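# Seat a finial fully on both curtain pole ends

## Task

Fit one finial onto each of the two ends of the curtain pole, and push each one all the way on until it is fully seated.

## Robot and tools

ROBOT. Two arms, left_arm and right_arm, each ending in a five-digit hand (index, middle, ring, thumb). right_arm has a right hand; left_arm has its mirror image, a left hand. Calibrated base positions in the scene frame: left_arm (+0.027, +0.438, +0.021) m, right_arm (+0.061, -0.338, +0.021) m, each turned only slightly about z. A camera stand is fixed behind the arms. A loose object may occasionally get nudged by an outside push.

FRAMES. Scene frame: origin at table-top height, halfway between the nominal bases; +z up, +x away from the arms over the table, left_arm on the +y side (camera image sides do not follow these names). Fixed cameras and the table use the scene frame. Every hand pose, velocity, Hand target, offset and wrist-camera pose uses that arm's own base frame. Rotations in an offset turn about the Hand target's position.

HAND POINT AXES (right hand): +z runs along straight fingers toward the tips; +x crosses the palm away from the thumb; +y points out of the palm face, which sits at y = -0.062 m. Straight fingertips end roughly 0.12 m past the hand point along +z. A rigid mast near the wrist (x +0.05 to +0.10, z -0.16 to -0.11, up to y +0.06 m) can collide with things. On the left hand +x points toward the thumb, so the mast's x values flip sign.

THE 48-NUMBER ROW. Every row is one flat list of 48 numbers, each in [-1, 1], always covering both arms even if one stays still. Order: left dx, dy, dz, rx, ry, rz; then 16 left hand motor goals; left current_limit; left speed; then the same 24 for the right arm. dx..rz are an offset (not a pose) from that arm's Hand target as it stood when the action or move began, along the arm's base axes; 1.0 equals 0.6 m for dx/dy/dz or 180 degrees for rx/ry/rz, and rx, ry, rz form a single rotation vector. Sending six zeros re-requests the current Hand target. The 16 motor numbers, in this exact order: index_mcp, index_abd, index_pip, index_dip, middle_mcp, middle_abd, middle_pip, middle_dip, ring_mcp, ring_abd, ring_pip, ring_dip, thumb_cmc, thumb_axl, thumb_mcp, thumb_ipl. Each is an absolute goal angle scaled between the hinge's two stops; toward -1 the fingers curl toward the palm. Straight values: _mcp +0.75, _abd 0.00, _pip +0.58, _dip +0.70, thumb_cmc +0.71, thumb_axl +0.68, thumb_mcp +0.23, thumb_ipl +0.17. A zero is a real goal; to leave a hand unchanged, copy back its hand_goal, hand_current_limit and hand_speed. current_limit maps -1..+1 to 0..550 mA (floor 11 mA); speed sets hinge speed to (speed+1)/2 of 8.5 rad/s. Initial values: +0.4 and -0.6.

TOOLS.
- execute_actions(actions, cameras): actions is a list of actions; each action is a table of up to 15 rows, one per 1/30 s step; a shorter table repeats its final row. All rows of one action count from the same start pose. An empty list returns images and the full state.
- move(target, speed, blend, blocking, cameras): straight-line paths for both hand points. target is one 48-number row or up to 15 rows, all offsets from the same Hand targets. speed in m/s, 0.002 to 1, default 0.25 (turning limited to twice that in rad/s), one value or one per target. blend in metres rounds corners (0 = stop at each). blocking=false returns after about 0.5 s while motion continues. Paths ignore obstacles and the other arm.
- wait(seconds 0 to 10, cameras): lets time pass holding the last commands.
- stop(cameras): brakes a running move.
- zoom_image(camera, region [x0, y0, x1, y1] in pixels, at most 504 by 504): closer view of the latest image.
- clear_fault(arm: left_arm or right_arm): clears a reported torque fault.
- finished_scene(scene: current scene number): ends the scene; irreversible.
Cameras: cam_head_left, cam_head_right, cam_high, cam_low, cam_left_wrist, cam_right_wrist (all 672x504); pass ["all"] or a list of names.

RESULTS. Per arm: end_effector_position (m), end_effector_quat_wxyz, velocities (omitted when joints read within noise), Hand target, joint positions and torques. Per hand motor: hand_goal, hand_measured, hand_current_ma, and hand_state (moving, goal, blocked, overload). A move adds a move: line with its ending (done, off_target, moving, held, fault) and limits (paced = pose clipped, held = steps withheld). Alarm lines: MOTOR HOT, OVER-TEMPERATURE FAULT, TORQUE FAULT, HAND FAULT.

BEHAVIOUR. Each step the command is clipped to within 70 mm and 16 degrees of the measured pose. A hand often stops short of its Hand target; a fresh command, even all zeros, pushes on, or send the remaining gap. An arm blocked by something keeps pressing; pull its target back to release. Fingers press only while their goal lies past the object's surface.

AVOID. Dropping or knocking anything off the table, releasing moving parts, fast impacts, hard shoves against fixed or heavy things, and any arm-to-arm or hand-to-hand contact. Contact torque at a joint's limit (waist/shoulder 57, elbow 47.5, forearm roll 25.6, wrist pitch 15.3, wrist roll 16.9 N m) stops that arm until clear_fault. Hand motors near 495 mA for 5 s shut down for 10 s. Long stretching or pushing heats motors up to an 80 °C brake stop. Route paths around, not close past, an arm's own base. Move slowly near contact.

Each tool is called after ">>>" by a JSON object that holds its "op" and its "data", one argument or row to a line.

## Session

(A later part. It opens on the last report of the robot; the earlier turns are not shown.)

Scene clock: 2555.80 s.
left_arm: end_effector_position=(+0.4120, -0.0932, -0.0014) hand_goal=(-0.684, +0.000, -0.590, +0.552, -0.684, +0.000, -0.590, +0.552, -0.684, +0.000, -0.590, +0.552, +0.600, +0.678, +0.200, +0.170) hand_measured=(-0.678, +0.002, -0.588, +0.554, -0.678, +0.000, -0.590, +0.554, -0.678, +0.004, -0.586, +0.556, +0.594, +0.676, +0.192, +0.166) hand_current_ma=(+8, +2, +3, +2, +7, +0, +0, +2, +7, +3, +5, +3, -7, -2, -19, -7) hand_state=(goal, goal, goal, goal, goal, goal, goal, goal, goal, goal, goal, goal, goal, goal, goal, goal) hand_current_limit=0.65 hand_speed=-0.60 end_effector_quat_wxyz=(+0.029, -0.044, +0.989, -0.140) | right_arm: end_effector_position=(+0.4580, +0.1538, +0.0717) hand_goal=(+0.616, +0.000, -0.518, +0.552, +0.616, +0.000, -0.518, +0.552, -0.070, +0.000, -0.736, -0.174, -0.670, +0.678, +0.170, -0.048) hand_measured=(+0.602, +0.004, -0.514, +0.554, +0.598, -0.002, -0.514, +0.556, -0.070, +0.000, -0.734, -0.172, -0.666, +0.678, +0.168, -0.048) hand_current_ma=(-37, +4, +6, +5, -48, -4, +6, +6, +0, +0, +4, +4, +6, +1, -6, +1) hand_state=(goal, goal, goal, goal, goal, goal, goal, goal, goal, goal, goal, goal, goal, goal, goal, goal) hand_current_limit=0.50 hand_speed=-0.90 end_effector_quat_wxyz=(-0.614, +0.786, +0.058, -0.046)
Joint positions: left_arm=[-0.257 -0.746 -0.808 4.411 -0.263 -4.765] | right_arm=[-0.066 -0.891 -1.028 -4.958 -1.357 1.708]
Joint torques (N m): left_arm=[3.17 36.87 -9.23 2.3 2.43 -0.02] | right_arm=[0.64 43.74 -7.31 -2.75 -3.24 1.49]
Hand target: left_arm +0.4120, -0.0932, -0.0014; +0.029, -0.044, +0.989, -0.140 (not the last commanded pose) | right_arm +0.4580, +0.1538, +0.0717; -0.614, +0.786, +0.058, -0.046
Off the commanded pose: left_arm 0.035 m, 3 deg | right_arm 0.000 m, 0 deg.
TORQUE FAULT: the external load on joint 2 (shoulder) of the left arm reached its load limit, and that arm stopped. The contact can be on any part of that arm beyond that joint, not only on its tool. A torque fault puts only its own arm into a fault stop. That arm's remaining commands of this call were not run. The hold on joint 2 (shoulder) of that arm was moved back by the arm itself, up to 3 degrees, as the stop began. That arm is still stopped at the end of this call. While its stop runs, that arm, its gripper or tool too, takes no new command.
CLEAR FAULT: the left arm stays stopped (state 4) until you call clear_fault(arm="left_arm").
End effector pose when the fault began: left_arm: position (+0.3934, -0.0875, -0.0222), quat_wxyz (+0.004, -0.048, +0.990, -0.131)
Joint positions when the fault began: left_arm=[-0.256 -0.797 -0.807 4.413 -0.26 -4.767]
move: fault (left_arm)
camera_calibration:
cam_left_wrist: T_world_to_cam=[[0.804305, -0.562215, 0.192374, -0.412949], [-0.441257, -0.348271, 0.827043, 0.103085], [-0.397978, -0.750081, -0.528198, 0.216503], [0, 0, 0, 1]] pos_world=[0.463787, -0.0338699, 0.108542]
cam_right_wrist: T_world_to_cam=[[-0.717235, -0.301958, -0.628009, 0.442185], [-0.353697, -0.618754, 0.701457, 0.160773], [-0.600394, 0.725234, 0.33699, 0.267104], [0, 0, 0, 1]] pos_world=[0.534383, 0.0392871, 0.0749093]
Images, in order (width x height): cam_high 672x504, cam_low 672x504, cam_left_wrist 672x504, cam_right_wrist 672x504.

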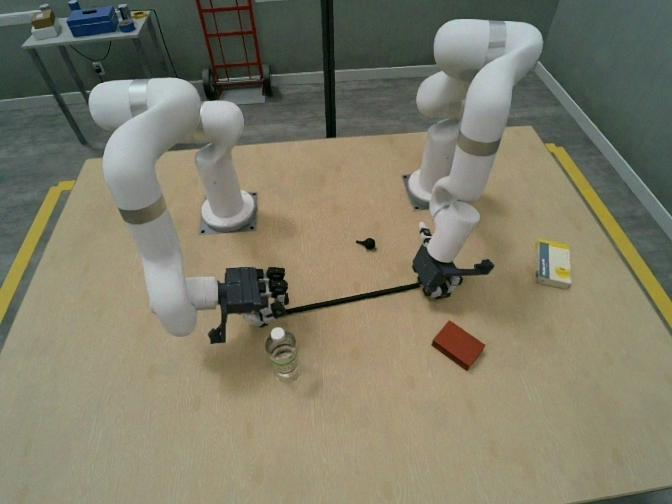

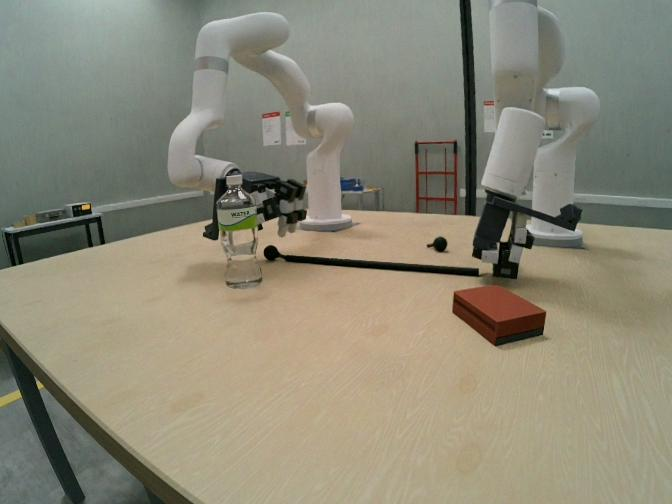

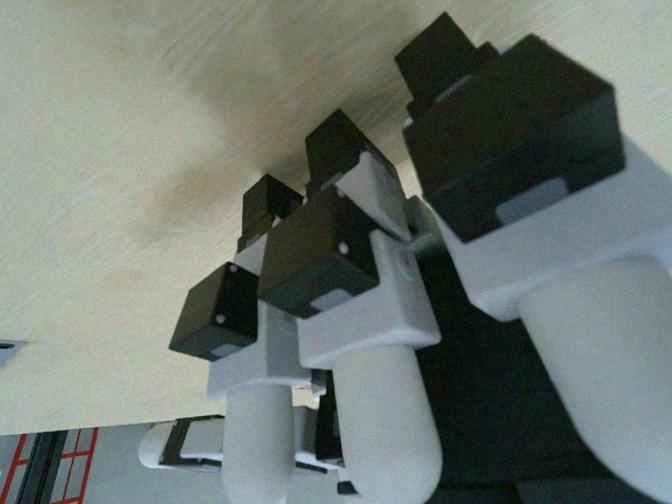

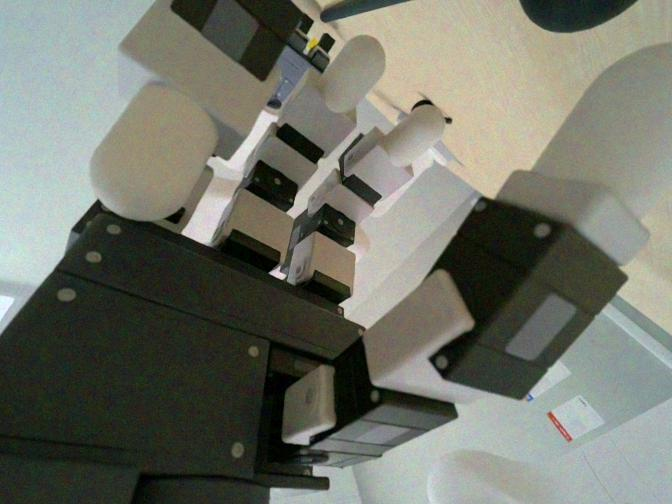

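>>> {"op": "clear_fault", "data": {
  "arm": "left_arm",
  "cameras": ["cam_low","cam_left_wrist"]
}}

>>> {"op": "zoom_image", "data": {
  "camera": "cam_low",
  "region": [450, 200, 600, 300]
}}

Scene clock: 2564.17 s.
left_arm: end_effector_position=(+0.4120, -0.0932, -0.0014) hand_goal=(-0.684, +0.000, -0.590, +0.552, -0.684, +0.000, -0.590, +0.552, -0.684, +0.000, -0.590, +0.552, +0.600, +0.678, +0.200, +0.170) hand_measured=(-0.678, +0.002, -0.588, +0.554, -0.678, +0.000, -0.590, +0.554, -0.678, +0.004, -0.586, +0.556, +0.594, +0.676, +0.192, +0.166) hand_current_ma=(+8, +2, +3, +2, +7, +0, +0, +2, +7, +3, +5, +3, -7, -2, -19, -7) hand_state=(goal, goal, goal, goal, goal, goal, goal, goal, goal, goal, goal, goal, goal, goal, goal, goal) hand_current_limit=0.65 hand_speed=-0.60 end_effector_quat_wxyz=(+0.029, -0.044, +0.989, -0.140) | right_arm: end_effector_position=(+0.4580, +0.1538, +0.0717) hand_goal=(+0.616, +0.000, -0.518, +0.552, +0.616, +0.000, -0.518, +0.552, -0.070, +0.000, -0.736, -0.174, -0.670, +0.678, +0.170, -0.048) hand_measured=(+0.602, +0.004, -0.514, +0.554, +0.598, -0.002, -0.514, +0.556, -0.070, +0.000, -0.734, -0.172, -0.666, +0.678, +0.168, -0.048) hand_current_ma=(-37, +4, +6, +5, -48, -4, +6, +6, +0, +0, +4, +4, +6, +1, -6, +1) hand_state=(goal, goal, goal, goal, goal, goal, goal, goal, goal, goal, goal, goal, goal, goal, goal, goal) hand_current_limit=0.50 hand_speed=-0.90 end_effector_quat_wxyz=(-0.614, +0.786, +0.058, -0.046)
Joint positions: left_arm=[-0.257 -0.746 -0.808 4.411 -0.263 -4.765] | right_arm=[-0.066 -0.891 -1.028 -4.958 -1.357 1.708]
Joint torques (N m): left_arm=[3.41 37.14 -9.33 2.51 2.37 -0.01] | right_arm=[1.5 43.85 -8.42 -2.92 -3.23 1.47]
Hand target: left_arm +0.4120, -0.0932, -0.0014; +0.029, -0.044, +0.989, -0.140 (not the last commanded pose) | right_arm +0.4580, +0.1538, +0.0717; -0.614, +0.786, +0.058, -0.046
Off the commanded pose: left_arm 0.035 m, 3 deg | right_arm 0.000 m, 0 deg.
TORQUE FAULT, CONTINUED: the left arm's stop, for the torque fault of joint 2 (shoulder) that an earlier result reported, is over. The call counts as one of the actions that you can send in this scene. The hold on joint 2 (shoulder) of that arm was moved back by the arm itself, up to 3 degrees, as the stop began. That arm's target is now where it stood when the stop ended, not its last command. That arm keeps its grip as last carried out and accepts commands again: back off and push less far.
CLEAR FAULT: your call cleared the left arm's torque fault. If a joint's load stays at its limit, that arm stops again at once.
camera_calibration:
cam_left_wrist: T_world_to_cam=[[0.804337, -0.562155, 0.192417, -0.412967], [-0.441275, -0.348304, 0.827019, 0.103094], [-0.397894, -0.75011, -0.528219, 0.216466], [0, 0, 0, 1]] pos_world=[0.463787, -0.0338701, 0.108542]
Images, in order (width x height): cam_low 672x504, cam_left_wrist 672x504.

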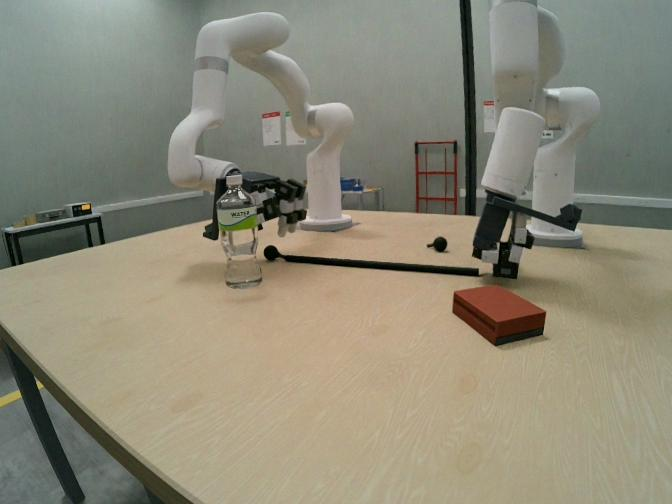

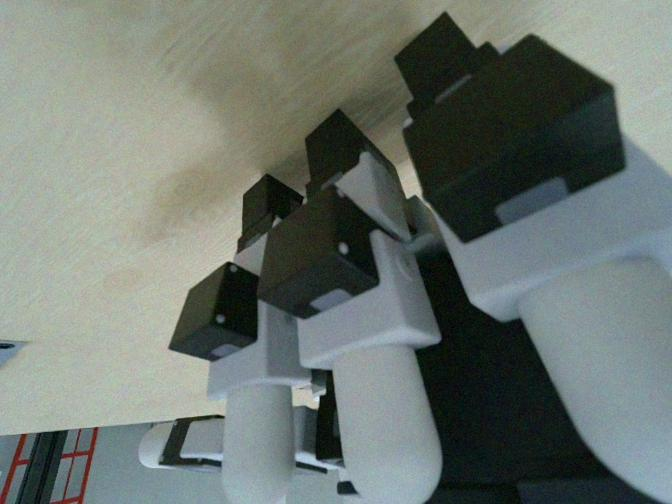

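Scaled by 3.360 from the camera's 672x504 image, which has a finer 960x720 frame.

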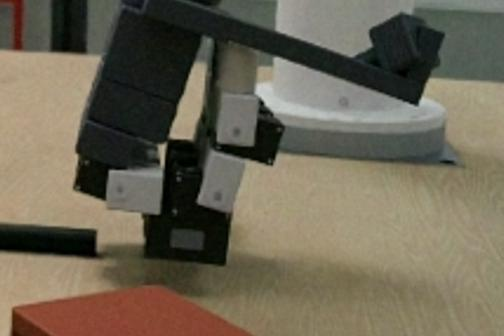

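>>> {"op": "move", "data": {
  "target": [
    [-0.0287,-0.0222,0.0,0.0056,0.0157,-0.0001, -0.685,0,-0.591,0.551, -0.685,0,-0.591,0.551, -0.685,0,-0.591,0.551, 0.6,0.677,0.2,0.17, 0.65,-0.6, 0,0,0.20,0,0,0, 0.616,0,-0.518,0.552, 0.616,0,-0.518,0.552, -0.07,0,-0.736,-0.174, -0.67,0.678,0.169,-0.048, 0.5,-0.6],
    [-0.0287,-0.0222,-0.015,0.0056,0.0157,-0.0001, -0.685,0,-0.591,0.551, -0.685,0,-0.591,0.551, -0.685,0,-0.591,0.551, 0.6,0.677,0.2,0.17, 0.65,-0.6, -0.0207,-0.1228,0.2138,-0.3352,-0.0502,0, -0.685,0,-0.591,0.551, -0.685,0,-0.591,0.551, -0.685,0,-0.591,0.551, 0.6,0.677,0.2,0.17, 0.65,-0.6]
  ],
  "speed": [0.15,0.15],
  "cameras": ["cam_low","cam_high","cam_left_wrist","cam_right_wrist"]
}}

Scene clock: 2606.23 s.
left_arm: end_effector_position=(+0.3948, -0.1066, -0.0104) hand_goal=(-0.684, +0.000, -0.590, +0.552, -0.684, +0.000, -0.590, +0.552, -0.684, +0.000, -0.590, +0.552, +0.600, +0.678, +0.200, +0.170) hand_measured=(-0.678, +0.002, -0.588, +0.554, -0.678, +0.000, -0.590, +0.554, -0.678, +0.004, -0.586, +0.556, +0.594, +0.676, +0.192, +0.166) hand_current_ma=(+8, +2, +3, +2, +7, +0, +0, +2, +8, +3, +5, +3, -7, -2, -19, -7) hand_state=(goal, goal, goal, goal, goal, goal, goal, goal, goal, goal, goal, goal, goal, goal, goal, goal) hand_current_limit=0.65 hand_speed=-0.60 end_effector_quat_wxyz=(+0.005, -0.047, +0.990, -0.131) | right_arm: end_effector_position=(+0.4456, +0.0801, +0.2000) hand_goal=(-0.684, +0.000, -0.590, +0.552, -0.684, +0.000, -0.590, +0.552, -0.684, +0.000, -0.590, +0.552, +0.600, +0.678, +0.200, +0.170) hand_measured=(-0.668, +0.004, -0.586, +0.554, -0.664, -0.002, -0.586, +0.554, -0.668, +0.000, -0.592, +0.550, +0.594, +0.678, +0.190, +0.166) hand_current_ma=(+44, +4, +8, +4, +57, -4, +8, +5, +44, +0, -1, -5, -14, +1, -28, -9) hand_state=(goal, goal, goal, goal, goal, goal, goal, goal, goal, goal, goal, goal, goal, goal, goal, goal) hand_current_limit=0.65 hand_speed=-0.60 end_effector_quat_wxyz=(-0.130, +0.989, +0.073, -0.010)
Joint positions: left_arm=[-0.298 -0.772 -0.815 4.486 -0.249 -4.885] | right_arm=[0.229 -0.354 -0.873 -5.774 -0.556 2.783]
Joint torques (N m): left_arm=[1.04 17.66 -11.55 -4.7 -3 1.53] | right_arm=[7.45 13.07 -33.87 -3.1 2.03 1.46]
Hand target: left_arm +0.3948, -0.1066, -0.0104; +0.005, -0.047, +0.990, -0.131 | right_arm +0.4456, +0.0801, +0.2000; -0.130, +0.989, +0.073, -0.010
Off the commanded pose: left_arm 0.000 m, 0 deg | right_arm 0.000 m, 0 deg.
move: done
camera_calibration:
cam_left_wrist: T_world_to_cam=[[0.812377, -0.565414, 0.142655, -0.408995], [-0.400295, -0.362825, 0.8415, 0.0807372], [-0.424037, -0.740719, -0.521083, 0.206248], [0, 0, 0, 1]] pos_world=[0.452033, -0.0491863, 0.0978772]
cam_right_wrist: T_world_to_cam=[[-0.650544, -0.747172, -0.136111, 0.399145], [-0.487297, 0.273186, 0.829404, -0.016694], [-0.582524, 0.605891, -0.541814, 0.447209], [0, 0, 0, 1]] pos_world=[0.512036, 0.0318302, 0.310478]
Images, in order (width x height): cam_high 672x504, cam_low 672x504, cam_left_wrist 672x504, cam_right_wrist 672x504.

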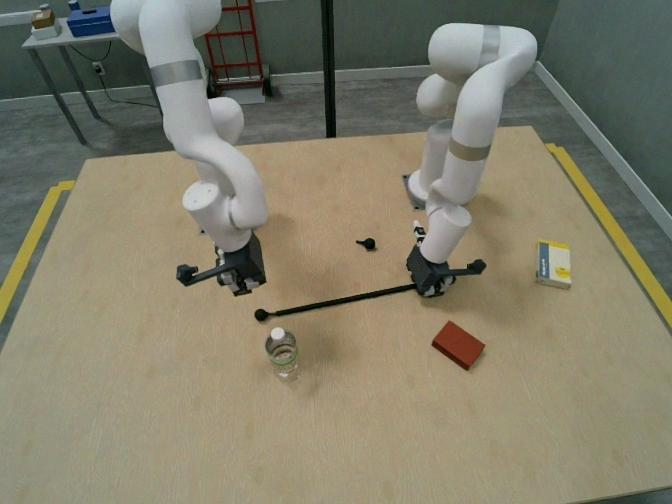

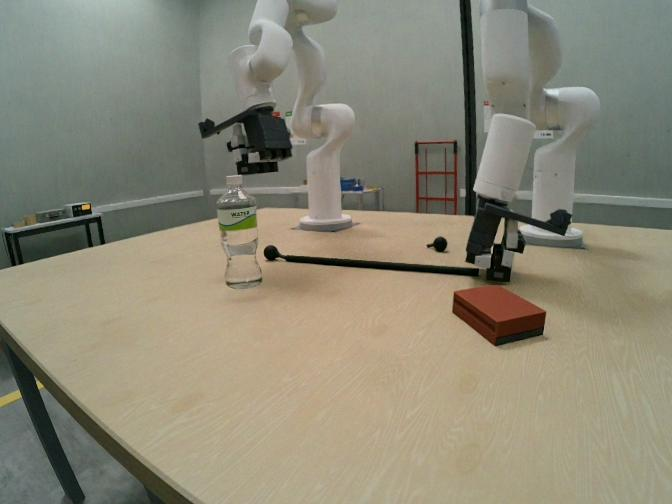

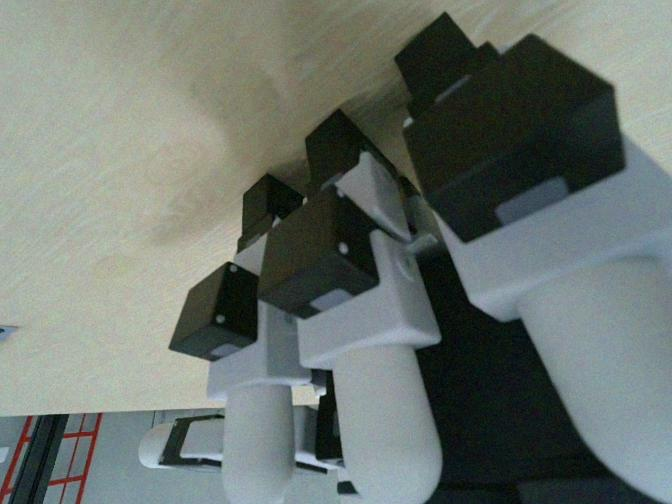

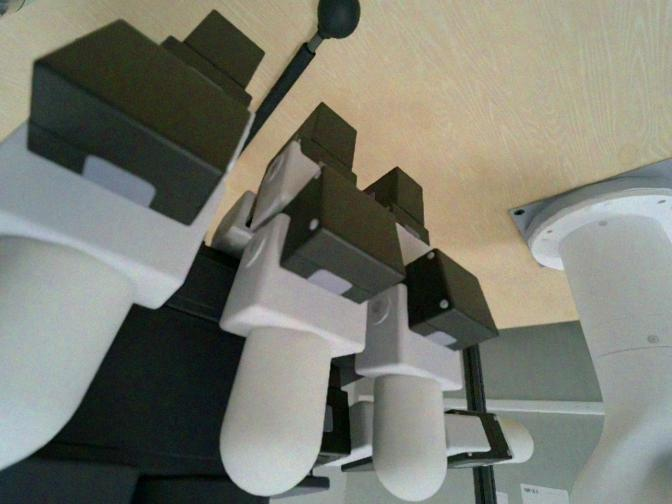

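>>> {"op": "move", "data": {
  "target": [
    [0,0,-0.015,0,0,0, -0.685,0,-0.591,0.551, -0.685,0,-0.591,0.551, -0.685,0,-0.591,0.551, 0.6,0.677,0.2,0.17, 0.65,-0.6, -0.0025,0.0033,-0.26,0,0,0, -0.685,0,-0.591,0.551, -0.685,0,-0.591,0.551, -0.685,0,-0.591,0.551, 0.6,0.677,0.2,0.17, 0.65,-0.6],
    [0.0013,-0.0133,-0.015,0,0,0, -0.685,0,-0.591,0.551, -0.685,0,-0.591,0.551, -0.685,0,-0.591,0.551, 0.6,0.677,0.2,0.17, 0.65,-0.6, -0.0025,0.0033,-0.2967,0,0,0, -0.685,0,-0.591,0.551, -0.685,0,-0.591,0.551, -0.685,0,-0.591,0.551, 0.6,0.677,0.2,0.17, 0.65,-0.6]
  ],
  "speed": [0.1,0.03],
  "cameras": ["cam_low","cam_high","cam_left_wrist","cam_right_wrist"]
}}

>>> {"op": "zoom_image", "data": {
  "camera": "cam_low",
  "region": [230, 210, 330, 290]
}}

>>> {"op": "zoom_image", "data": {
  "camera": "cam_low",
  "region": [450, 220, 530, 290]
}}

Scene clock: 2626.77 s.
left_arm: end_effector_position=(+0.3955, -0.1145, -0.0194) hand_goal=(-0.684, +0.000, -0.590, +0.552, -0.684, +0.000, -0.590, +0.552, -0.684, +0.000, -0.590, +0.552, +0.600, +0.678, +0.200, +0.170) hand_measured=(-0.688, +0.002, -0.588, +0.554, -0.688, +0.000, -0.590, +0.554, -0.690, +0.004, -0.586, +0.556, +0.594, +0.676, +0.192, +0.166) hand_current_ma=(-4, +2, +3, +2, -5, +0, +0, +2, -9, +3, +5, +3, -7, -2, -19, -7) hand_state=(goal, goal, goal, goal, goal, goal, goal, goal, goal, goal, goal, goal, goal, goal, goal, goal) hand_current_limit=0.65 hand_speed=-0.60 end_effector_quat_wxyz=(+0.005, -0.047, +0.990, -0.131) | right_arm: end_effector_position=(+0.4441, +0.0821, +0.0220) hand_goal=(-0.684, +0.000, -0.590, +0.552, -0.684, +0.000, -0.590, +0.552, -0.684, +0.000, -0.590, +0.552, +0.600, +0.678, +0.200, +0.170) hand_measured=(-0.668, +0.004, -0.586, +0.554, -0.664, -0.002, -0.586, +0.554, -0.668, +0.000, -0.592, +0.550, +0.594, +0.678, +0.190, +0.166) hand_current_ma=(+42, +4, +8, +4, +55, -4, +8, +5, +42, +0, -1, -5, -14, +1, -28, -9) hand_state=(goal, goal, goal, goal, goal, goal, goal, goal, goal, goal, goal, goal, goal, goal, goal, goal) hand_current_limit=0.65 hand_speed=-0.60 end_effector_quat_wxyz=(-0.130, +0.989, +0.073, -0.010)
Joint positions: left_arm=[-0.315 -0.799 -0.831 4.431 -0.251 -4.845] | right_arm=[0.234 -0.733 -0.89 -5.177 -0.292 2.142]
Joint torques (N m): left_arm=[-5.7 14.65 -12.71 4.99 2.03 -1.5] | right_arm=[-3.38 18.76 -24.03 2.54 1.89 -1.28]
Hand target: left_arm +0.3955, -0.1145, -0.0194; +0.005, -0.047, +0.990, -0.131 | right_arm +0.4441, +0.0821, +0.0220; -0.130, +0.989, +0.073, -0.010
Off the commanded pose: left_arm 0.000 m, 0 deg | right_arm 0.000 m, 0 deg.
move: done
camera_calibration:
cam_left_wrist: T_world_to_cam=[[0.812409, -0.565385, 0.142587, -0.412835], [-0.40023, -0.362871, 0.841511, 0.0857314], [-0.424037, -0.740719, -0.521084, 0.196046], [0, 0, 0, 1]] pos_world=[0.452834, -0.0570864, 0.0888772]
cam_right_wrist: T_world_to_cam=[[-0.650469, -0.747234, -0.136127, 0.375466], [-0.487356, 0.273153, 0.829381, 0.129746], [-0.582558, 0.605829, -0.541846, 0.348763], [0, 0, 0, 1]] pos_world=[0.510636, 0.0338301, 0.132478]
Images, in order (width x height): cam_high 672x504, cam_low 672x504, cam_left_wrist 672x504, cam_right_wrist 672x504.

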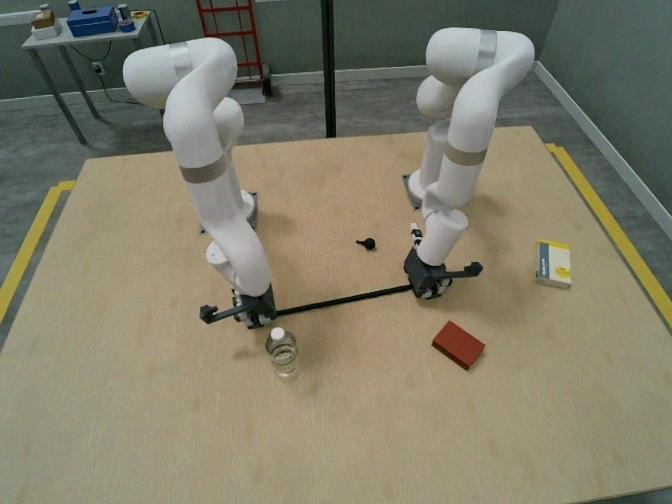

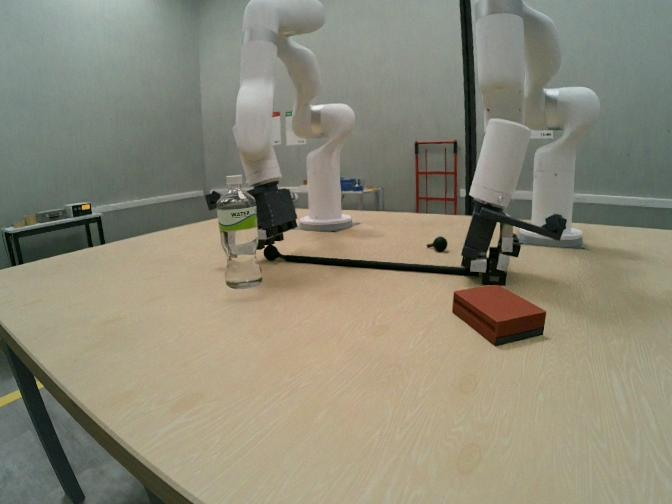

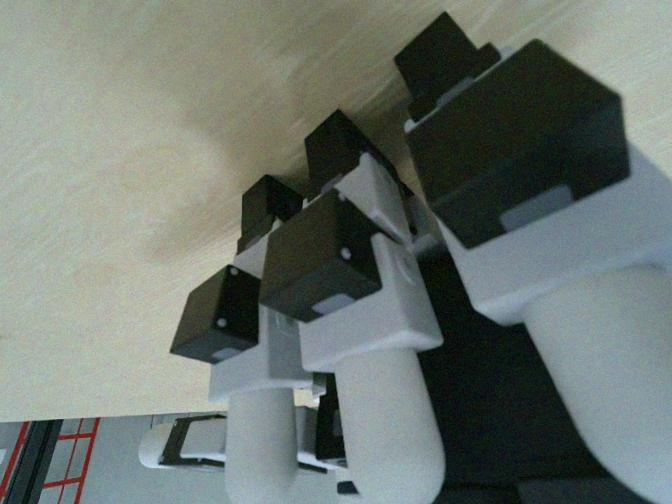

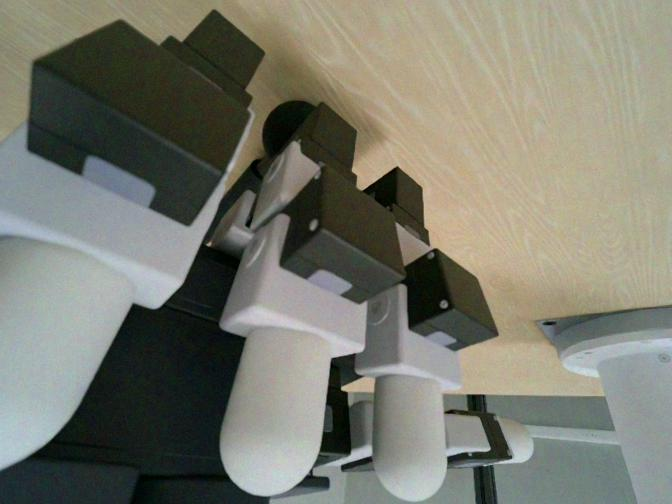

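Scaled by 5.040 from the camera's 672x504 image, which has a finer 960x720 frame.

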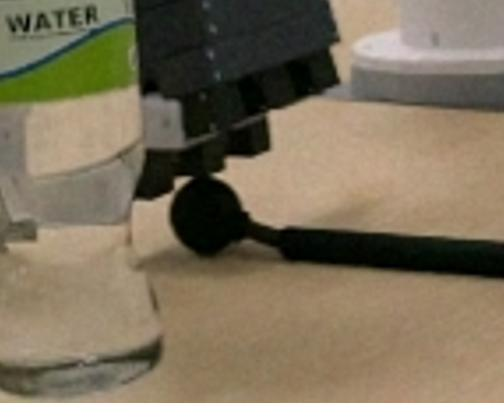

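Scaled by 6.300 from the camera's 672x504 image, which has a finer 960x720 frame.

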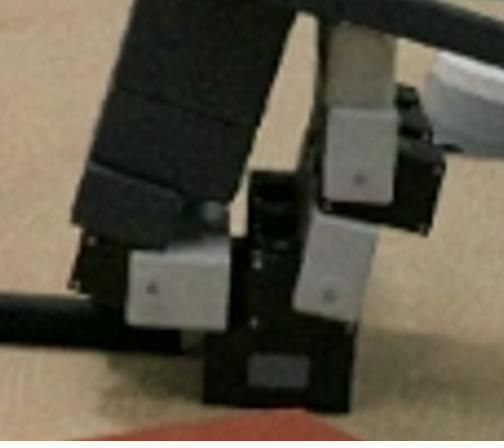

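>>> {"op": "move", "data": {
  "target": [0.0003,-0.0025,0.0015,0,0,0, -0.685,0,-0.591,0.551, -0.685,0,-0.591,0.551, -0.685,0,-0.591,0.551, 0.6,0.677,0.2,0.17, 0.65,-0.6, 0,0,-0.0117,0,0,0, -0.685,0,-0.591,0.551, -0.685,0,-0.591,0.551, -0.685,0,-0.591,0.551, 0.6,0.677,0.2,0.17, 0.65,-0.6],
  "speed": 0.02,
  "cameras": ["cam_low","cam_right_wrist"]
}}

>>> {"op": "zoom_image", "data": {
  "camera": "cam_low",
  "region": [230, 220, 310, 280]
}}

>>> {"op": "zoom_image", "data": {
  "camera": "cam_low",
  "region": [450, 220, 530, 290]
}}

>>> {"op": "zoom_image", "data": {
  "camera": "cam_right_wrist",
  "region": [180, 60, 380, 200]
}}

Scene clock: 2644.90 s.
left_arm: end_effector_position=(+0.3957, -0.1160, -0.0185) hand_goal=(-0.684, +0.000, -0.590, +0.552, -0.684, +0.000, -0.590, +0.552, -0.684, +0.000, -0.590, +0.552, +0.600, +0.678, +0.200, +0.170) hand_measured=(-0.678, +0.002, -0.588, +0.554, -0.678, +0.000, -0.590, +0.554, -0.680, +0.004, -0.586, +0.556, +0.594, +0.676, +0.192, +0.166) hand_current_ma=(+8, +2, +3, +2, +7, +0, +0, +2, +6, +3, +5, +3, -7, -2, -19, -7) hand_state=(goal, goal, goal, goal, goal, goal, goal, goal, goal, goal, goal, goal, goal, goal, goal, goal) hand_current_limit=0.65 hand_speed=-0.60 end_effector_quat_wxyz=(+0.005, -0.047, +0.990, -0.131) | right_arm: end_effector_position=(+0.4444, +0.0821, +0.0154) hand_goal=(-0.684, +0.000, -0.590, +0.552, -0.684, +0.000, -0.590, +0.552, -0.684, +0.000, -0.590, +0.552, +0.600, +0.678, +0.200, +0.170) hand_measured=(-0.668, +0.004, -0.586, +0.554, -0.802, -0.002, -0.546, +0.570, -0.668, +0.000, -0.592, +0.550, +0.594, +0.678, +0.190, +0.166) hand_current_ma=(+42, +4, +8, +4, -454, -4, +143, +49, +42, +0, -1, -5, -14, +1, -28, -9) hand_state=(goal, goal, goal, goal, blocked, goal, blocked, goal, goal, goal, goal, goal, goal, goal, goal, goal) hand_current_limit=0.65 hand_speed=-0.60 end_effector_quat_wxyz=(-0.130, +0.989, +0.073, -0.009)
Joint positions: left_arm=[-0.318 -0.797 -0.832 4.437 -0.25 -4.855] | right_arm=[0.234 -0.749 -0.895 -5.14 -0.287 2.104]
Joint torques (N m): left_arm=[-5.3 37.08 -12.68 5.19 2.43 -1.56] | right_arm=[-2.74 -1.41 -5.48 1.98 3.58 -1.09]
Hand target: left_arm +0.3957, -0.1160, -0.0185; +0.005, -0.047, +0.990, -0.131 | right_arm +0.4441, +0.0821, +0.0150; -0.130, +0.989, +0.073, -0.010
Off the commanded pose: left_arm 0.000 m, 0 deg | right_arm 0.000 m, 0 deg.
move: done
camera_calibration:
cam_right_wrist: T_world_to_cam=[[-0.650446, -0.747124, -0.136842, 0.374758], [-0.487988, 0.272992, 0.829062, 0.135769], [-0.582055, 0.606037, -0.542154, 0.345023], [0, 0, 0, 1]] pos_world=[0.510836, 0.03383, 0.125777]
Images, in order (width x height): cam_low 672x504, cam_right_wrist 672x504.

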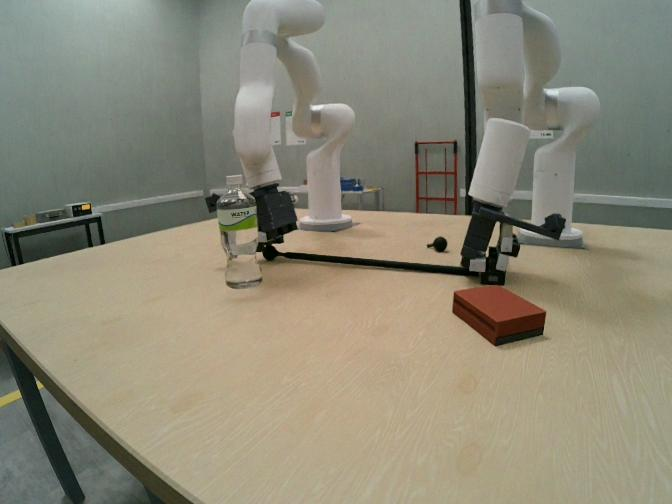

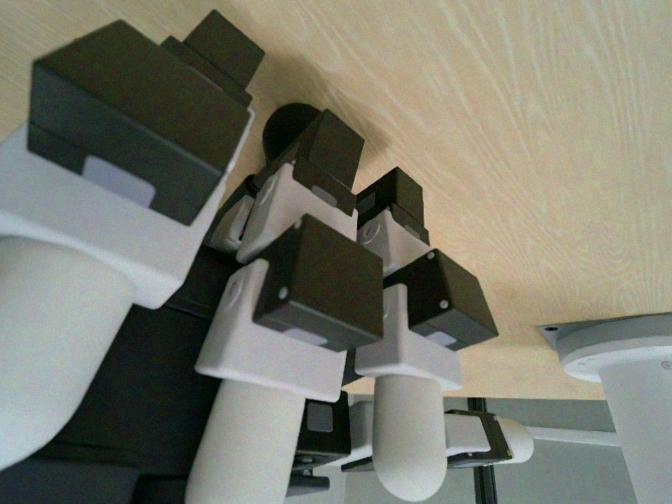

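Scaled by 6.300 from the camera's 672x504 image, which has a finer 960x720 frame.

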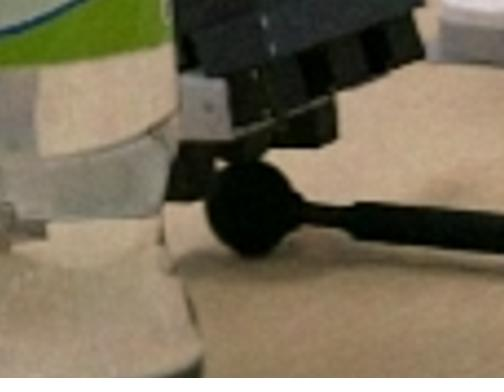

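Scaled by 6.300 from the camera's 672x504 image, which has a finer 960x720 frame.

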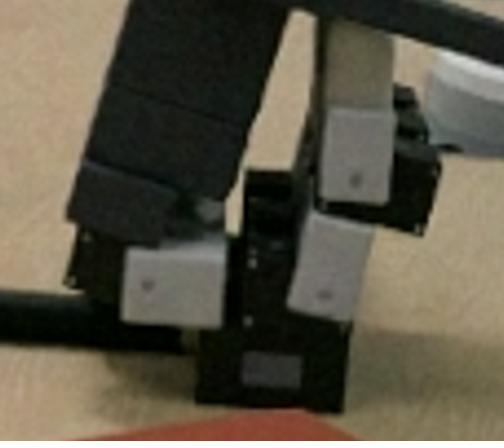

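Scaled by 2.520 from the camera's 672x504 image, which has a finer 960x720 frame.

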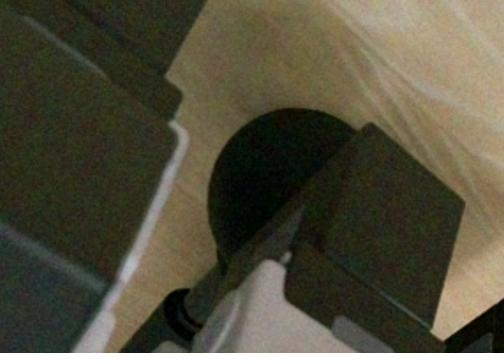

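>>> {"op": "zoom_image", "data": {
  "camera": "cam_low",
  "region": [255, 235, 315, 275]
}}

>>> {"op": "zoom_image", "data": {
  "camera": "cam_low",
  "region": [260, 230, 500, 290]
}}

Scaled by 8.400 from the camera's 672x504 image, which has a finer 960x720 frame.

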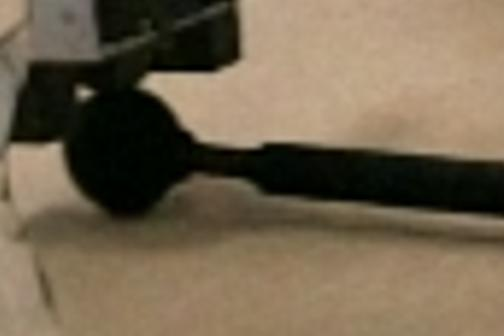

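Scaled by 2.100 from the camera's 672x504 image, which has a finer 960x720 frame.

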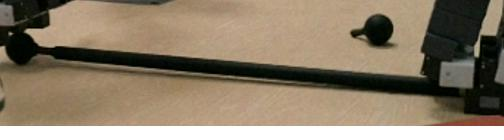

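>>> {"op": "move", "data": {
  "target": [
    [0,0,0,0,0,0, -0.685,0,-0.591,0.551, -0.685,0,-0.591,0.551, -0.685,0,-0.591,0.551, 0.6,0.677,0.2,0.17, 0.65,-0.6, 0.0004,-0.0028,0,0,0,0, -0.685,0,-0.591,0.551, -0.685,0,-0.591,0.551, -0.685,0,-0.591,0.551, 0.6,0.677,0.2,0.17, 0.65,-0.6],
    [0.0005,-0.0050,0,0,0,0, -0.685,0,-0.591,0.551, -0.685,0,-0.591,0.551, -0.685,0,-0.591,0.551, 0.6,0.677,0.2,0.17, 0.65,-0.6, 0.0004,-0.0028,0,0,0,0, -0.685,0,-0.591,0.551, -0.685,0,-0.591,0.551, -0.685,0,-0.591,0.551, 0.6,0.677,0.2,0.17, 0.65,-0.6]
  ],
  "speed": 0.01,
  "cameras": ["cam_low","cam_right_wrist"]
}}

>>> {"op": "zoom_image", "data": {
  "camera": "cam_low",
  "region": [255, 235, 315, 275]
}}

>>> {"op": "zoom_image", "data": {
  "camera": "cam_low",
  "region": [450, 220, 530, 290]
}}

Scene clock: 2673.63 s.
left_arm: end_effector_position=(+0.3960, -0.1190, -0.0185) hand_goal=(-0.684, +0.000, -0.590, +0.552, -0.684, +0.000, -0.590, +0.552, -0.684, +0.000, -0.590, +0.552, +0.600, +0.678, +0.200, +0.170) hand_measured=(-0.678, +0.002, -0.588, +0.554, -0.682, +0.000, -0.590, +0.554, -0.678, +0.004, -0.586, +0.556, +0.594, +0.676, +0.192, +0.166) hand_current_ma=(+8, +2, +3, +2, +2, +0, +0, +2, +7, +3, +4, +3, -7, -2, -19, -7) hand_state=(goal, goal, goal, goal, goal, goal, goal, goal, goal, goal, goal, goal, goal, goal, goal, goal) hand_current_limit=0.65 hand_speed=-0.60 end_effector_quat_wxyz=(+0.005, -0.047, +0.990, -0.130) | right_arm: end_effector_position=(+0.4444, +0.0804, +0.0152) hand_goal=(-0.684, +0.000, -0.590, +0.552, -0.684, +0.000, -0.590, +0.552, -0.684, +0.000, -0.590, +0.552, +0.600, +0.678, +0.200, +0.170) hand_measured=(-0.668, +0.002, -0.586, +0.554, -0.812, -0.002, -0.536, +0.574, -0.668, +0.000, -0.592, +0.550, +0.594, +0.678, +0.190, +0.166) hand_current_ma=(+42, +4, +8, +4, -454, -4, +178, +63, +42, +0, -1, -5, -14, +1, -28, -9) hand_state=(goal, goal, goal, goal, blocked, goal, blocked, blocked, goal, goal, goal, goal, goal, goal, goal, goal) hand_current_limit=0.65 hand_speed=-0.60 end_effector_quat_wxyz=(-0.130, +0.989, +0.073, -0.009)
Joint positions: left_arm=[-0.324 -0.799 -0.835 4.439 -0.249 -4.863] | right_arm=[0.231 -0.749 -0.894 -5.142 -0.287 2.102]
Joint torques (N m): left_arm=[-6.32 17.51 -12.95 4.36 1.87 -1.79] | right_arm=[-4.33 0.29 6.27 -3.25 -1.4 -1.27]
Hand target: left_arm +0.3960, -0.1190, -0.0185; +0.005, -0.047, +0.990, -0.131 | right_arm +0.4443, +0.0804, +0.0150; -0.130, +0.989, +0.073, -0.010
Off the commanded pose: left_arm 0.000 m, 0 deg | right_arm 0.000 m, 0 deg.
move: done
camera_calibration:
cam_right_wrist: T_world_to_cam=[[-0.650484, -0.747153, -0.1365, 0.373503], [-0.487657, 0.273067, 0.829232, 0.136255], [-0.58229, 0.605967, -0.54198, 0.346104], [0, 0, 0, 1]] pos_world=[0.510936, 0.0321301, 0.125578]
Images, in order (width x height): cam_low 672x504, cam_right_wrist 672x504.

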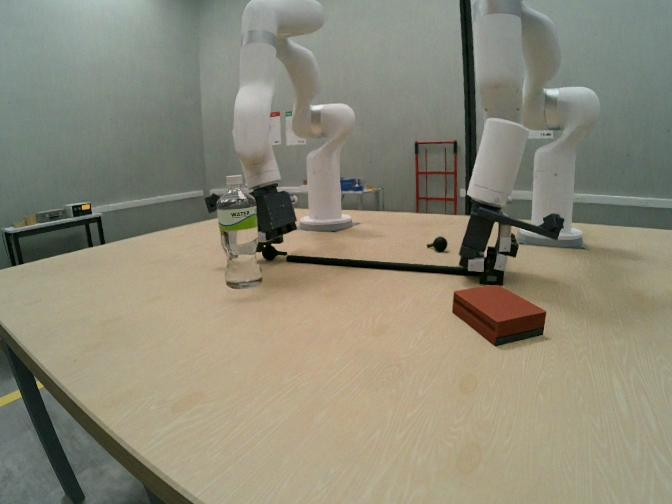

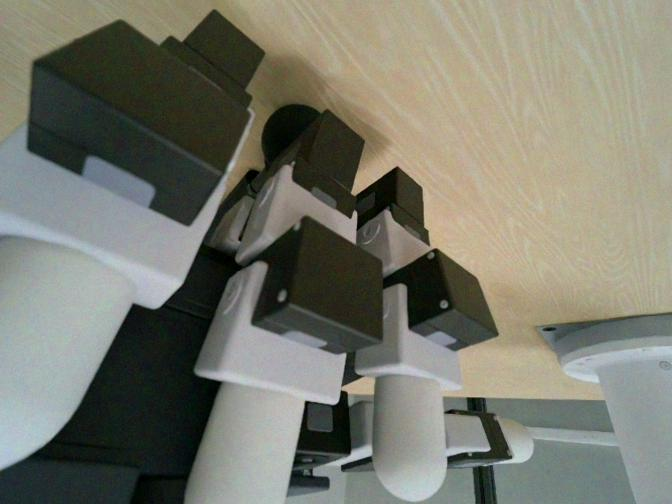

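Scaled by 8.400 from the camera's 672x504 image, which has a finer 960x720 frame.

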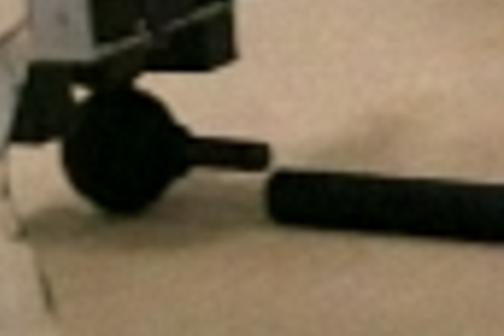

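Scaled by 6.300 from the camera's 672x504 image, which has a finer 960x720 frame.

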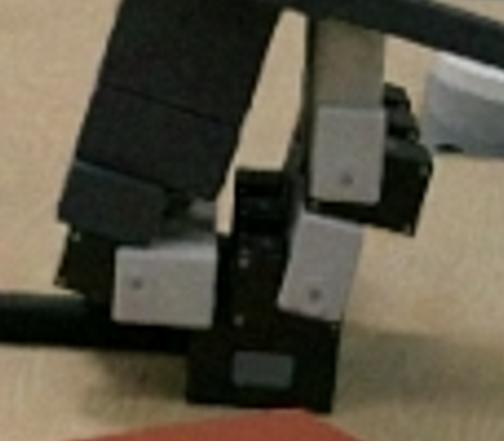

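>>> {"op": "move", "data": {
  "target": [
    [0,0,0,0,0,0, -0.685,0,-0.591,0.551, -0.685,0,-0.591,0.551, -0.685,0,-0.591,0.551, 0.6,0.677,0.2,0.17, 0.65,-0.6, 0,0,0.012,0,0,0, -0.685,0,-0.591,0.551, -0.685,0,-0.591,0.551, -0.685,0,-0.591,0.551, 0.6,0.677,0.2,0.17, 0.65,-0.6],
    [0,0,0,0,0,0, -0.685,0,-0.591,0.551, -0.685,0,-0.591,0.551, -0.685,0,-0.591,0.551, 0.6,0.677,0.2,0.17, 0.65,-0.6, 0,0,0.225,0,0,0, -0.685,0,-0.591,0.551, -0.685,0,-0.591,0.551, -0.685,0,-0.591,0.551, 0.6,0.677,0.2,0.17, 0.65,-0.6]
  ],
  "speed": [0.01,0.08],
  "cameras": ["cam_low","cam_right_wrist"]
}}

>>> {"op": "zoom_image", "data": {
  "camera": "cam_low",
  "region": [255, 235, 315, 275]
}}

>>> {"op": "zoom_image", "data": {
  "camera": "cam_right_wrist",
  "region": [180, 0, 380, 150]
}}

Scene clock: 2711.70 s.
left_arm: end_effector_position=(+0.3960, -0.1190, -0.0185) hand_goal=(-0.684, +0.000, -0.590, +0.552, -0.684, +0.000, -0.590, +0.552, -0.684, +0.000, -0.590, +0.552, +0.600, +0.678, +0.200, +0.170) hand_measured=(-0.678, +0.002, -0.588, +0.554, -0.682, +0.000, -0.590, +0.554, -0.678, +0.004, -0.586, +0.556, +0.594, +0.676, +0.192, +0.166) hand_current_ma=(+8, +2, +3, +2, +1, +0, +0, +2, +7, +3, +4, +3, -7, -2, -19, -7) hand_state=(goal, goal, goal, goal, goal, goal, goal, goal, goal, goal, goal, goal, goal, goal, goal, goal) hand_current_limit=0.65 hand_speed=-0.60 end_effector_quat_wxyz=(+0.005, -0.047, +0.990, -0.131) | right_arm: end_effector_position=(+0.4443, +0.0804, +0.1500) hand_goal=(-0.684, +0.000, -0.590, +0.552, -0.684, +0.000, -0.590, +0.552, -0.684, +0.000, -0.590, +0.552, +0.600, +0.678, +0.200, +0.170) hand_measured=(-0.668, +0.002, -0.586, +0.554, -0.678, -0.002, -0.586, +0.554, -0.668, +0.000, -0.592, +0.550, +0.594, +0.678, +0.190, +0.166) hand_current_ma=(+42, +4, +8, +4, +14, -4, +8, +5, +42, +0, -1, -5, -14, +1, -28, -9) hand_state=(goal, goal, goal, goal, goal, goal, goal, goal, goal, goal, goal, goal, goal, goal, goal, goal) hand_current_limit=0.65 hand_speed=-0.60 end_effector_quat_wxyz=(-0.130, +0.989, +0.073, -0.010)
Joint positions: left_arm=[-0.324 -0.799 -0.835 4.439 -0.25 -4.863] | right_arm=[0.231 -0.447 -0.856 -5.668 -0.463 2.663]
Joint torques (N m): left_arm=[-4.75 17.33 -12.62 4.95 -2.69 -1.45] | right_arm=[5.55 38.45 -31.86 -2.6 -2.41 1.56]
Hand target: left_arm +0.3960, -0.1190, -0.0185; +0.005, -0.047, +0.990, -0.131 | right_arm +0.4443, +0.0804, +0.1500; -0.130, +0.989, +0.073, -0.010
Off the commanded pose: left_arm 0.000 m, 0 deg | right_arm 0.000 m, 0 deg.
move: done
camera_calibration:
cam_right_wrist: T_world_to_cam=[[-0.650552, -0.747163, -0.136119, 0.391775], [-0.487248, 0.273135, 0.82945, 0.0241578], [-0.582555, 0.605924, -0.541743, 0.41918], [0, 0, 0, 1]] pos_world=[0.510836, 0.0321301, 0.260378]
Images, in order (width x height): cam_low 672x504, cam_right_wrist 672x504.

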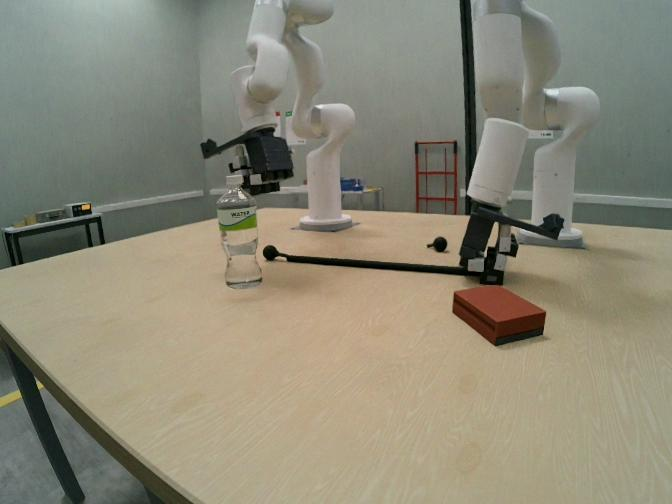

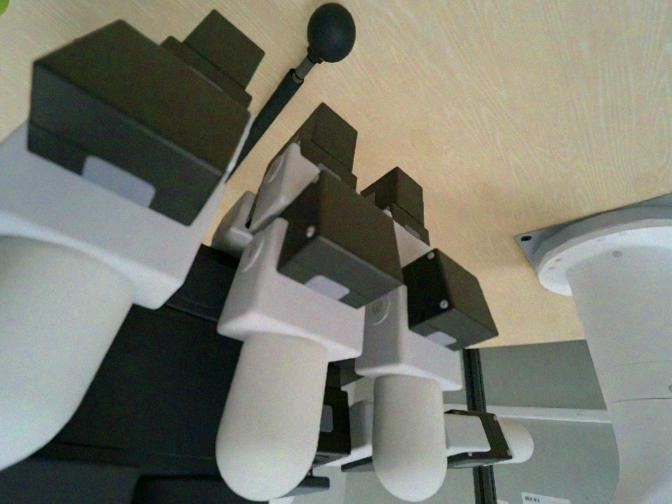

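Scaled by 8.400 from the camera's 672x504 image, which has a finer 960x720 frame.

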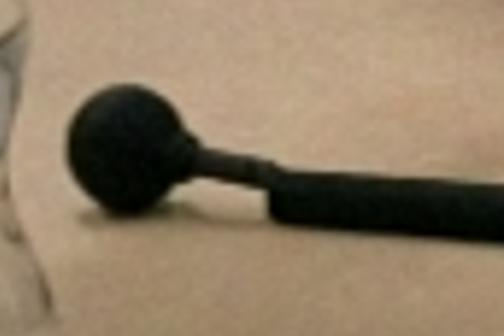

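Scaled by 2.520 from the camera's 672x504 image, which has a finer 960x720 frame.

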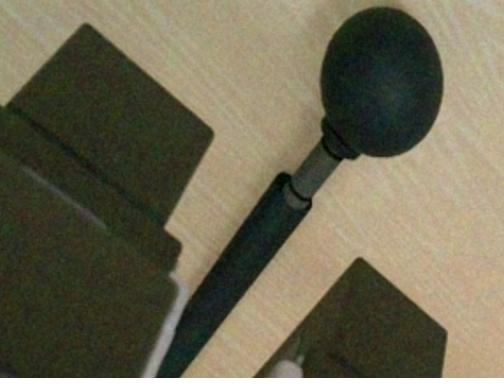

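>>> {"op": "move", "data": {
  "target": [
    [0,0,0,0,0,0, -0.685,0,-0.591,0.551, -0.685,0,-0.591,0.551, -0.685,0,-0.591,0.551, 0.6,0.677,0.2,0.17, 0.65,-0.6, 0.0227,0.1065,-0.08,0.3022,0.0452,0, 0.616,0,-0.518,0.552, 0.616,0,-0.518,0.552, -0.07,0,-0.736,-0.174, -0.671,0.677,0.169,-0.049, 0.4,-0.4],
    [0,0,0,0,0,0, -0.685,0,-0.591,0.551, -0.685,0,-0.591,0.551, -0.685,0,-0.591,0.551, 0.6,0.677,0.2,0.17, 0.65,-0.6, 0.0227,0.1065,-0.1222,0.3022,0.0452,0, 0.616,0,-0.518,0.552, 0.616,0,-0.518,0.552, -0.07,0,-0.736,-0.174, -0.671,0.677,0.169,-0.049, 0.4,-0.8]
  ],
  "speed": [0.12,0.08],
  "cameras": ["cam_low","cam_right_wrist"]
}}

>>> {"op": "zoom_image", "data": {
  "camera": "cam_right_wrist",
  "region": [300, 0, 560, 180]
}}

Scene clock: 2749.63 s.
left_arm: end_effector_position=(+0.3960, -0.1190, -0.0185) hand_goal=(-0.684, +0.000, -0.590, +0.552, -0.684, +0.000, -0.590, +0.552, -0.684, +0.000, -0.590, +0.552, +0.600, +0.678, +0.200, +0.170) hand_measured=(-0.678, +0.002, -0.588, +0.554, -0.682, +0.000, -0.590, +0.554, -0.678, +0.004, -0.586, +0.556, +0.594, +0.676, +0.192, +0.166) hand_current_ma=(+8, +2, +3, +2, +1, +0, +0, +2, +7, +3, +4, +3, -7, -2, -19, -7) hand_state=(goal, goal, goal, goal, goal, goal, goal, goal, goal, goal, goal, goal, goal, goal, goal, goal) hand_current_limit=0.65 hand_speed=-0.60 end_effector_quat_wxyz=(+0.005, -0.047, +0.990, -0.131) | right_arm: end_effector_position=(+0.4579, +0.1442, +0.0767) hand_goal=(+0.616, +0.000, -0.518, +0.552, +0.616, +0.000, -0.518, +0.552, -0.070, +0.000, -0.736, -0.174, -0.670, +0.678, +0.170, -0.048) hand_measured=(+0.612, +0.002, -0.518, +0.554, +0.612, -0.002, -0.518, +0.554, -0.068, +0.000, -0.732, -0.172, -0.668, +0.678, +0.168, -0.046) hand_current_ma=(-7, +4, +0, +4, -9, -4, +0, +5, +4, +0, +8, +4, +4, +1, -4, +2) hand_state=(goal, goal, goal, goal, goal, goal, goal, goal, goal, goal, goal, goal, goal, goal, goal, goal) hand_current_limit=0.40 hand_speed=-0.80 end_effector_quat_wxyz=(-0.572, +0.817, +0.060, -0.043)
Joint positions: left_arm=[-0.324 -0.799 -0.835 4.439 -0.25 -4.863] | right_arm=[-0.055 -0.832 -1 -4.972 -1.26 1.744]
Joint torques (N m): left_arm=[-3.26 18.82 -12.66 5.2 -2.69 -1.54] | right_arm=[4.92 21.4 -26.88 2.59 1.01 -1.23]
Hand target: left_arm +0.3960, -0.1190, -0.0185; +0.005, -0.047, +0.990, -0.131 | right_arm +0.4579, +0.1443, +0.0767; -0.572, +0.817, +0.060, -0.043
Off the commanded pose: left_arm 0.000 m, 0 deg | right_arm 0.000 m, 0 deg.
move: done
camera_calibration:
cam_right_wrist: T_world_to_cam=[[-0.707591, -0.365751, -0.6046, 0.445389], [-0.365257, -0.543128, 0.756042, 0.141632], [-0.604898, 0.755803, 0.25072, 0.276599], [0, 0, 0, 1]] pos_world=[0.5342, 0.0307712, 0.0928539]
Images, in order (width x height): cam_low 672x504, cam_right_wrist 672x504.

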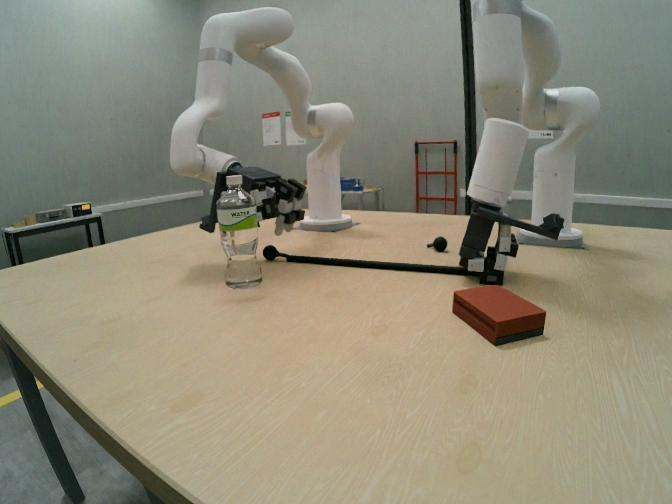

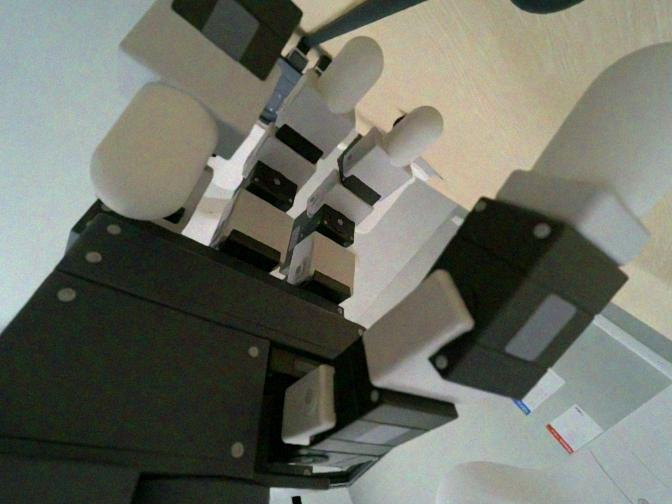

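Scaled by 1.938 from the camera's 672x504 image, which has a finer 960x720 frame.

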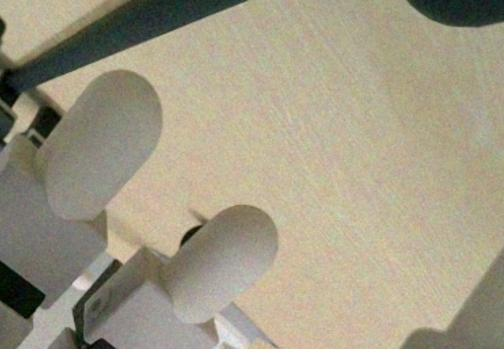

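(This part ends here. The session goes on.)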